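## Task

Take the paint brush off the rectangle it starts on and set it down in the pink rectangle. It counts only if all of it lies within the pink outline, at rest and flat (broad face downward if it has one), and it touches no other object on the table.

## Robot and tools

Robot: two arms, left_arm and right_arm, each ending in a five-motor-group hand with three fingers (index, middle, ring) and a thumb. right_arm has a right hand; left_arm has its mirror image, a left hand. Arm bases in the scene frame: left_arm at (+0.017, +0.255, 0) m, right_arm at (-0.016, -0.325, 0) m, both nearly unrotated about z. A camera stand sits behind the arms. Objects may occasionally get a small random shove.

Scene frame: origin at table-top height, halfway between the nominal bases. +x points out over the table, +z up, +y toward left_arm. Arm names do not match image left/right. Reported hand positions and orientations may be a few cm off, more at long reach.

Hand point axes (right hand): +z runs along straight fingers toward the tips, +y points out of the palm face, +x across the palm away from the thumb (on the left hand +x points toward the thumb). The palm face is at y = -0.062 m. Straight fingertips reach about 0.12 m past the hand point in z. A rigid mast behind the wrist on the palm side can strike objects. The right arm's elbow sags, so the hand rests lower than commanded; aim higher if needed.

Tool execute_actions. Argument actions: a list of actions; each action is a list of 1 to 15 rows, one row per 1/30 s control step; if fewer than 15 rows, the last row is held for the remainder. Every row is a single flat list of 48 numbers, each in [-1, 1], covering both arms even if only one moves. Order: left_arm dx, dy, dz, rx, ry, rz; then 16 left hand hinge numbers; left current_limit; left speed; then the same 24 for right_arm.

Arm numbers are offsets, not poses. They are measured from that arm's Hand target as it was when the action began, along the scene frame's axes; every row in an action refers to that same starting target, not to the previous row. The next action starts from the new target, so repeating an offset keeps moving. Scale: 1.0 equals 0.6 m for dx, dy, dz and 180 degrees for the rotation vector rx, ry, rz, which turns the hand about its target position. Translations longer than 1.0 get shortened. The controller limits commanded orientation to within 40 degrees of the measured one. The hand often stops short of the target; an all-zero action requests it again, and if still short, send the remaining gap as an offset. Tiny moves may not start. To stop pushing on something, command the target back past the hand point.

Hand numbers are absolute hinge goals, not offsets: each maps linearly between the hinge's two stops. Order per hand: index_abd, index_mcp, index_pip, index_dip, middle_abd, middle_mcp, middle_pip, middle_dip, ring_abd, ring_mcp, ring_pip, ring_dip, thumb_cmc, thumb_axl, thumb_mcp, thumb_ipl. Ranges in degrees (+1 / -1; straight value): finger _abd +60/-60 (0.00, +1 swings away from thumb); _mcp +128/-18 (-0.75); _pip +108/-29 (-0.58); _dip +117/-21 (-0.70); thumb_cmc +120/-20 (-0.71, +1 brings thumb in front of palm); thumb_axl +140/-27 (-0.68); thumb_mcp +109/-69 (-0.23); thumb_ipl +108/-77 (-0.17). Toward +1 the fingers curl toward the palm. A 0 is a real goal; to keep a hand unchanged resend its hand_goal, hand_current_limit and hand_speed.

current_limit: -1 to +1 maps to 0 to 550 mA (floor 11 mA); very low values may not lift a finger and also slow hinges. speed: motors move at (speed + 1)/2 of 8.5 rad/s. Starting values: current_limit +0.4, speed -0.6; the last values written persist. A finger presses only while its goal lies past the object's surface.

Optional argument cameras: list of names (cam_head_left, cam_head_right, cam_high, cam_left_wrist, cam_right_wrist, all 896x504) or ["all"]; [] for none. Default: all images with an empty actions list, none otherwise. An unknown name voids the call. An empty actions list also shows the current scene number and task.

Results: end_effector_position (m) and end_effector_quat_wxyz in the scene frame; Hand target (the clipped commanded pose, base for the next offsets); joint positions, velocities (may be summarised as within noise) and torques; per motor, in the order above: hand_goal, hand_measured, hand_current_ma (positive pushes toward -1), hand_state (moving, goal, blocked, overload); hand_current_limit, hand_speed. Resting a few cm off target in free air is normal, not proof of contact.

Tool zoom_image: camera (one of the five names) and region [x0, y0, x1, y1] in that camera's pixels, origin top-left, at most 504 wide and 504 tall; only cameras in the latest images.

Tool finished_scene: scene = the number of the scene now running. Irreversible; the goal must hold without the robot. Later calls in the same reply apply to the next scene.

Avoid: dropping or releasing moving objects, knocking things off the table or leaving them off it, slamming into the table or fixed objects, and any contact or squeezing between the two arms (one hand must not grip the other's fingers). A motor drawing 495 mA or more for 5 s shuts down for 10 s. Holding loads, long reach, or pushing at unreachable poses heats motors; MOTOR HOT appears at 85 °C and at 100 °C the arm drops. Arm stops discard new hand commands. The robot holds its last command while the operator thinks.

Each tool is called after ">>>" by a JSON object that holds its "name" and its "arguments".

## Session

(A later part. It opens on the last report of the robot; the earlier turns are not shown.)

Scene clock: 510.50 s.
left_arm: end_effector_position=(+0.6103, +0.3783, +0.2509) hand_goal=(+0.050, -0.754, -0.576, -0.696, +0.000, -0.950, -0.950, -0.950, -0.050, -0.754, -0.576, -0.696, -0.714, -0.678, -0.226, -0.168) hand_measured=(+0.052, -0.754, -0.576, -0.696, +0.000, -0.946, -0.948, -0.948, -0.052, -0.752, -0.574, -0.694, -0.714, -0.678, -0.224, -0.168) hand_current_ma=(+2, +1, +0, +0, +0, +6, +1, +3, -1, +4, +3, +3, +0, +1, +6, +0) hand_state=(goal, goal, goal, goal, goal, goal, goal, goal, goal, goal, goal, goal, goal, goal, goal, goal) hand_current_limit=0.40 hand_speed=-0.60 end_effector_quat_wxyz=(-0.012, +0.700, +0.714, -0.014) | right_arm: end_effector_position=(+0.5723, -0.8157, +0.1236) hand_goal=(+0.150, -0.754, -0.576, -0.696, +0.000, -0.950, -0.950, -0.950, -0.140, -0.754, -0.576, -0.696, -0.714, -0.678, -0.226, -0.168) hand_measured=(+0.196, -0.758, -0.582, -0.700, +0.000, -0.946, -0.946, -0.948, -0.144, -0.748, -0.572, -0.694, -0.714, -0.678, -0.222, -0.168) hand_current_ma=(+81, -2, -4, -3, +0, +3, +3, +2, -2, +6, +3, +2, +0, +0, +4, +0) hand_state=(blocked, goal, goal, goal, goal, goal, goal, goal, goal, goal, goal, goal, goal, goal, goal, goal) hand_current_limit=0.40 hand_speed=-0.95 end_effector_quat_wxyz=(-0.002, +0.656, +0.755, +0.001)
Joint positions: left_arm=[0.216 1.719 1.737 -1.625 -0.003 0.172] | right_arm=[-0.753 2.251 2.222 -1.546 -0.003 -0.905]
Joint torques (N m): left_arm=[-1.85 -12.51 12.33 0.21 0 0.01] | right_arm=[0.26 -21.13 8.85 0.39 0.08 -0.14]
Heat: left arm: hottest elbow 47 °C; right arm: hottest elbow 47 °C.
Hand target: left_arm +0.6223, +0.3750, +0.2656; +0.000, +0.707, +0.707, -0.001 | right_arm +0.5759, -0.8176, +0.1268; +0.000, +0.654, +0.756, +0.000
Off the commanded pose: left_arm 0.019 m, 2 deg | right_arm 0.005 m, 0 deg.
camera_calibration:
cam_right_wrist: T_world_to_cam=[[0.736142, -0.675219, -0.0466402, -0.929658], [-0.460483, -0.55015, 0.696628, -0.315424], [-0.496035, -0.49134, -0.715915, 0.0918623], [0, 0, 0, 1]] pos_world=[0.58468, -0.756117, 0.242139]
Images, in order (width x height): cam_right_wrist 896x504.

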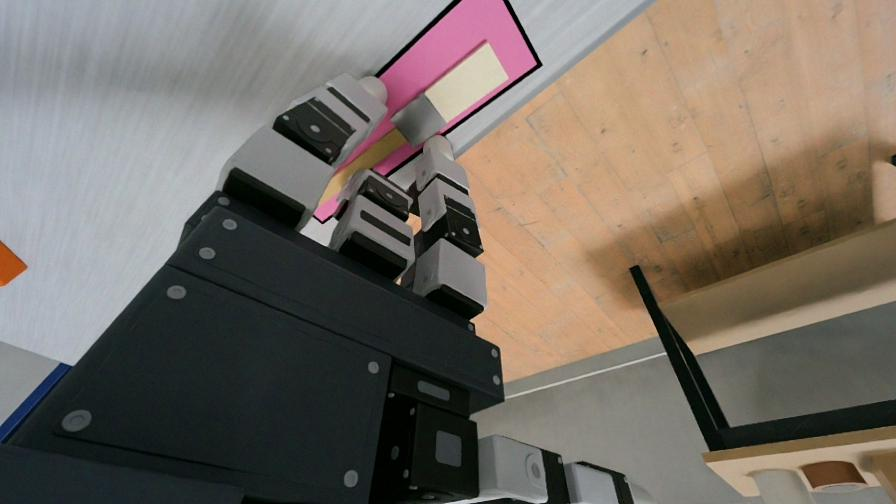

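>>> {"name": "execute_actions", "arguments": {"actions": [[[0,0,0,0,0,0, 0.05,-0.754,-0.576,-0.696,0,-0.95,-0.95,-0.95,-0.05,-0.754,-0.576,-0.696,-0.714,-0.678,-0.226,-0.168,0.4,-0.6, 0,0,0.015,0,0,0, 0.12,-0.754,-0.576,-0.696,0,-0.95,-0.95,-0.95,-0.14,-0.754,-0.576,-0.696,-0.714,-0.678,-0.226,-0.168,0.4,-0.9]],[[0,0,0,0,0,0, 0.05,-0.754,-0.576,-0.696,0,-0.95,-0.95,-0.95,-0.05,-0.754,-0.576,-0.696,-0.714,-0.678,-0.226,-0.168,0.4,-0.6, 0,0,0.03,0,0,0, 0.1,-0.754,-0.576,-0.696,0,-0.95,-0.95,-0.95,-0.12,-0.754,-0.576,-0.696,-0.714,-0.678,-0.226,-0.168,0.4,-0.8]],[[0,0,0,0,0,0, 0.05,-0.754,-0.576,-0.696,0,-0.95,-0.95,-0.95,-0.05,-0.754,-0.576,-0.696,-0.714,-0.678,-0.226,-0.168,0.4,-0.6, 0,0,0.08,0,0,0, 0.08,-0.754,-0.576,-0.696,0,-0.95,-0.95,-0.95,-0.1,-0.754,-0.576,-0.696,-0.714,-0.678,-0.226,-0.168,0.4,-0.6]],[[0,0,0,0,0,0, 0.05,-0.754,-0.576,-0.696,0,-0.95,-0.95,-0.95,-0.05,-0.754,-0.576,-0.696,-0.714,-0.678,-0.226,-0.168,0.4,-0.6, 0.05,0.05,0.12,0,0,0, 0.08,-0.754,-0.576,-0.696,0,-0.95,-0.95,-0.95,-0.1,-0.754,-0.576,-0.696,-0.714,-0.678,-0.226,-0.168,0.4,-0.6]],[[0,0,0,0,0,0, 0.05,-0.754,-0.576,-0.696,0,-0.95,-0.95,-0.95,-0.05,-0.754,-0.576,-0.696,-0.714,-0.678,-0.226,-0.168,0.4,-0.6, 0.1,0.15,0.03,0,0,0, 0.08,-0.754,-0.576,-0.696,0,-0.95,-0.95,-0.95,-0.1,-0.754,-0.576,-0.696,-0.714,-0.678,-0.226,-0.168,0.4,-0.6]]], "cameras": ["cam_head_left","cam_head_right"]}}

>>> {"name": "zoom_image", "arguments": {"camera": "cam_head_left", "region": [650, 270, 770, 400]}}

>>> {"name": "zoom_image", "arguments": {"camera": "cam_head_right", "region": [690, 270, 810, 400]}}

Scene clock: 524.20 s.
left_arm: end_effector_position=(+0.6103, +0.3783, +0.2509) hand_goal=(+0.050, -0.754, -0.576, -0.696, +0.000, -0.950, -0.950, -0.950, -0.050, -0.754, -0.576, -0.696, -0.714, -0.678, -0.226, -0.168) hand_measured=(+0.052, -0.754, -0.576, -0.696, +0.000, -0.946, -0.948, -0.948, -0.052, -0.752, -0.574, -0.694, -0.714, -0.678, -0.224, -0.168) hand_current_ma=(+2, +1, +0, +0, +0, +6, +1, +3, -1, +4, +3, +3, +0, +1, +6, +0) hand_state=(goal, goal, goal, goal, goal, goal, goal, goal, goal, goal, goal, goal, goal, goal, goal, goal) hand_current_limit=0.40 hand_speed=-0.60 end_effector_quat_wxyz=(-0.012, +0.700, +0.714, -0.014) | right_arm: end_effector_position=(+0.6629, -0.6936, +0.2582) hand_goal=(+0.080, -0.754, -0.576, -0.696, +0.000, -0.950, -0.950, -0.950, -0.100, -0.754, -0.576, -0.696, -0.714, -0.678, -0.226, -0.168) hand_measured=(+0.082, -0.752, -0.574, -0.694, +0.000, -0.946, -0.946, -0.948, -0.102, -0.752, -0.574, -0.694, -0.714, -0.678, -0.222, -0.168) hand_current_ma=(+1, +1, +2, +0, +0, +3, +3, +2, -1, +1, +2, +1, +0, +0, +4, +0) hand_state=(goal, goal, goal, goal, goal, goal, goal, goal, goal, goal, goal, goal, goal, goal, goal, goal) hand_current_limit=0.40 hand_speed=-0.60 end_effector_quat_wxyz=(+0.062, +0.651, +0.756, +0.015)
Joint positions: left_arm=[0.216 1.719 1.737 -1.625 -0.003 0.172] | right_arm=[-0.536 2.159 2.385 -1.67 -0.01 -0.696]
Joint torques (N m): left_arm=[-1.79 -12.63 12.29 0.2 -0.01 0.01] | right_arm=[0.32 -22.42 10.13 0.75 0.03 0.05]
Heat: left arm: hottest elbow 47 °C; right arm: hottest elbow 48 °C.
Hand target: left_arm +0.6223, +0.3750, +0.2656; +0.000, +0.707, +0.707, -0.001 | right_arm +0.6659, -0.6975, +0.2918; +0.000, +0.654, +0.756, +0.000
Off the commanded pose: left_arm 0.019 m, 2 deg | right_arm 0.034 m, 7 deg.
joint sent to its limit (right arm) — joint 4 (wrist pitch), lower limit. The joint targets are off in orientation, not in position.
Images, in order (width x height): cam_head_left 896x504, cam_head_right 896x504.

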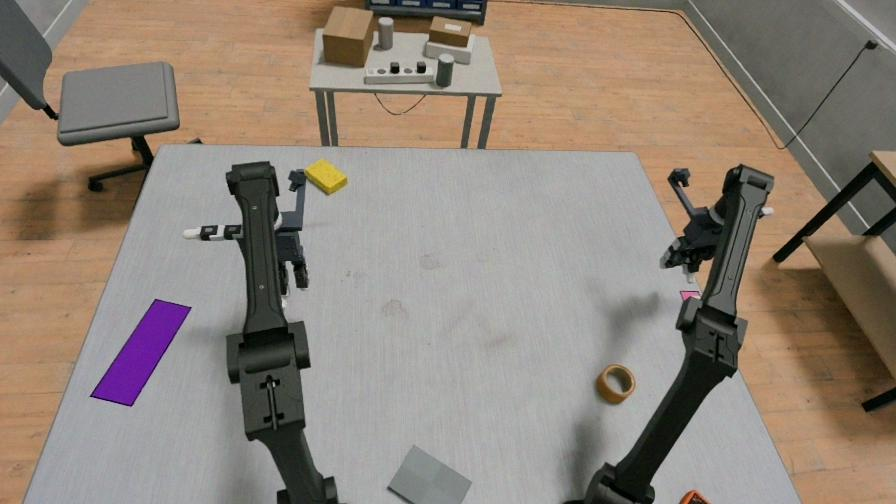

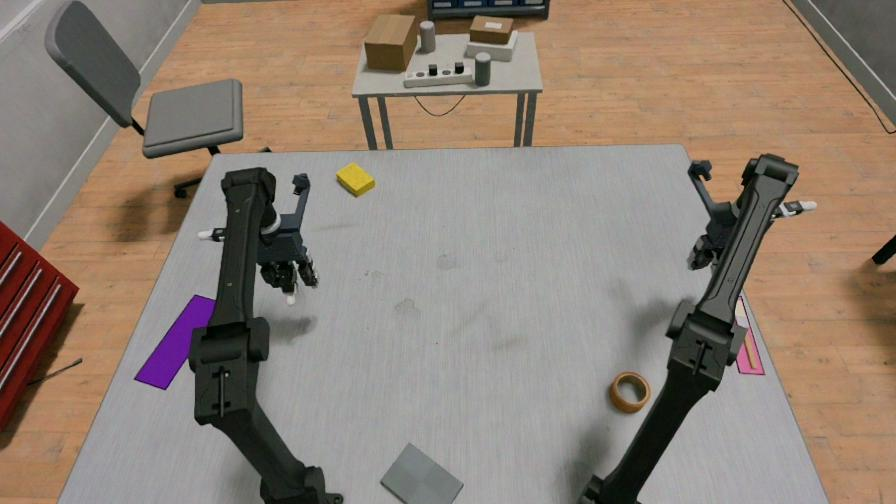

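Scaled by 3.877 from the camera's 896x504 image, which has a finer 1280x720 frame.

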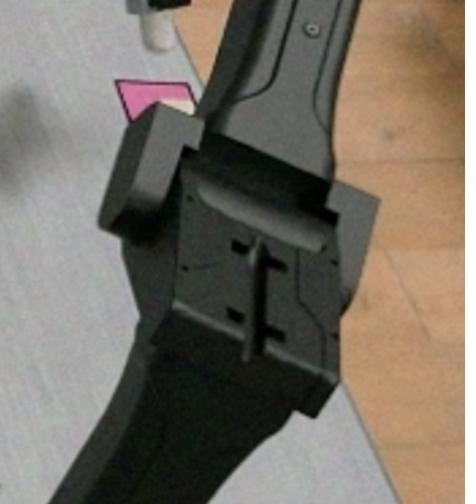

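Scaled by 3.877 from the camera's 896x504 image, which has a finer 1280x720 frame.

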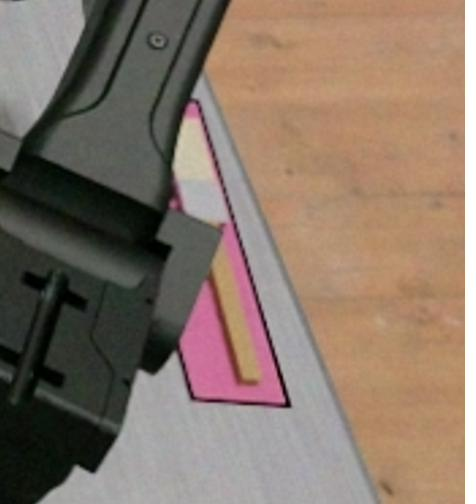

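>>> {"name": "execute_actions", "arguments": {"actions": [[[0,0,0,0,0,0, 0.05,-0.754,-0.576,-0.696,0,-0.95,-0.95,-0.95,-0.05,-0.754,-0.576,-0.696,-0.714,-0.678,-0.226,-0.168,0.4,-0.6, 0,0.18,0,0,0,0, 0.08,-0.754,-0.576,-0.696,0,-0.95,-0.95,-0.95,-0.1,-0.754,-0.576,-0.696,-0.714,-0.678,-0.226,-0.168,0.4,-0.6]],[[0,0,0,0,0,0, 0.05,-0.754,-0.576,-0.696,0,-0.95,-0.95,-0.95,-0.05,-0.754,-0.576,-0.696,-0.714,-0.678,-0.226,-0.168,0.4,-0.6, 0,0.18,0,0,0,0, 0.08,-0.754,-0.576,-0.696,0,-0.95,-0.95,-0.95,-0.1,-0.754,-0.576,-0.696,-0.714,-0.678,-0.226,-0.168,0.4,-0.6]]], "cameras": ["cam_head_right"]}}

>>> {"name": "zoom_image", "arguments": {"camera": "cam_head_right", "region": [690, 270, 810, 400]}}

Scene clock: 532.13 s.
left_arm: end_effector_position=(+0.6103, +0.3783, +0.2509) hand_goal=(+0.050, -0.754, -0.576, -0.696, +0.000, -0.950, -0.950, -0.950, -0.050, -0.754, -0.576, -0.696, -0.714, -0.678, -0.226, -0.168) hand_measured=(+0.052, -0.754, -0.576, -0.696, +0.000, -0.946, -0.948, -0.948, -0.052, -0.752, -0.574, -0.694, -0.714, -0.678, -0.224, -0.168) hand_current_ma=(+2, +1, +0, +0, +0, +6, +1, +3, -1, +4, +3, +3, +0, +1, +6, +0) hand_state=(goal, goal, goal, goal, goal, goal, goal, goal, goal, goal, goal, goal, goal, goal, goal, goal) hand_current_limit=0.40 hand_speed=-0.60 end_effector_quat_wxyz=(-0.012, +0.700, +0.714, -0.014) | right_arm: end_effector_position=(+0.6733, -0.4781, +0.2812) hand_goal=(+0.080, -0.754, -0.576, -0.696, +0.000, -0.950, -0.950, -0.950, -0.100, -0.754, -0.576, -0.696, -0.714, -0.678, -0.226, -0.168) hand_measured=(+0.082, -0.752, -0.574, -0.694, +0.000, -0.946, -0.946, -0.948, -0.102, -0.752, -0.574, -0.694, -0.714, -0.678, -0.222, -0.168) hand_current_ma=(+1, +1, +2, +0, +0, +3, +3, +2, -1, +1, +2, +1, +0, +0, +4, +0) hand_state=(goal, goal, goal, goal, goal, goal, goal, goal, goal, goal, goal, goal, goal, goal, goal, goal) hand_current_limit=0.40 hand_speed=-0.60 end_effector_quat_wxyz=(+0.031, +0.647, +0.762, +0.017)
Joint positions: left_arm=[0.216 1.719 1.737 -1.625 -0.003 0.172] | right_arm=[-0.224 1.949 2.119 -1.67 -0.002 -0.4]
Joint torques (N m): left_arm=[-1.85 -12.51 12.3 0.18 -0.01 0.01] | right_arm=[-0.38 -20.19 6.31 0.65 0.07 0.05]
Heat: left arm: hottest elbow 47 °C; right arm: hottest elbow 48 °C.
Hand target: left_arm +0.6223, +0.3750, +0.2656; +0.000, +0.707, +0.707, -0.001 | right_arm +0.6659, -0.4816, +0.2917; +0.000, +0.654, +0.756, +0.000
Off the commanded pose: left_arm 0.019 m, 2 deg | right_arm 0.013 m, 4 deg.
joint sent to its limit (right arm) — joint 4 (wrist pitch), lower limit. The joint targets are off in orientation, not in position.
Images, in order (width x height): cam_head_right 896x504.

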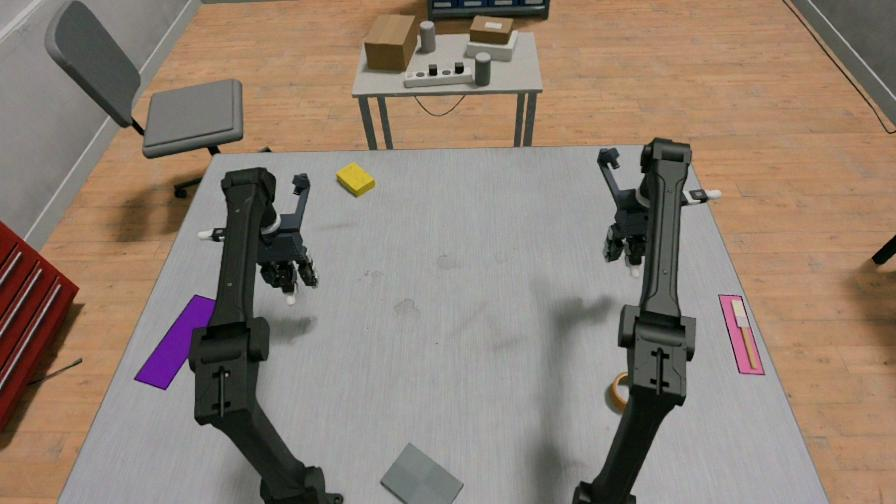

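Scaled by 3.877 from the camera's 896x504 image, which has a finer 1280x720 frame.

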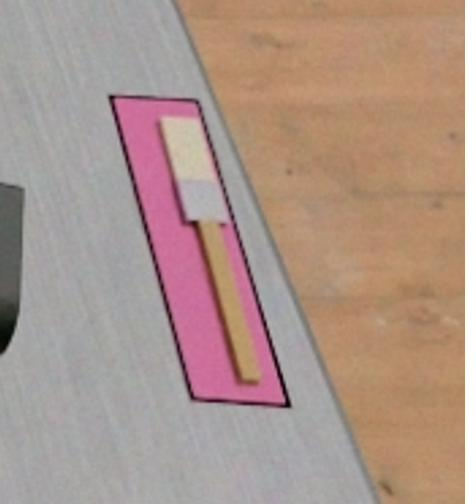

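>>> {"name": "finished_scene", "arguments": {"scene": 2}}

The scene is finished: the task was done.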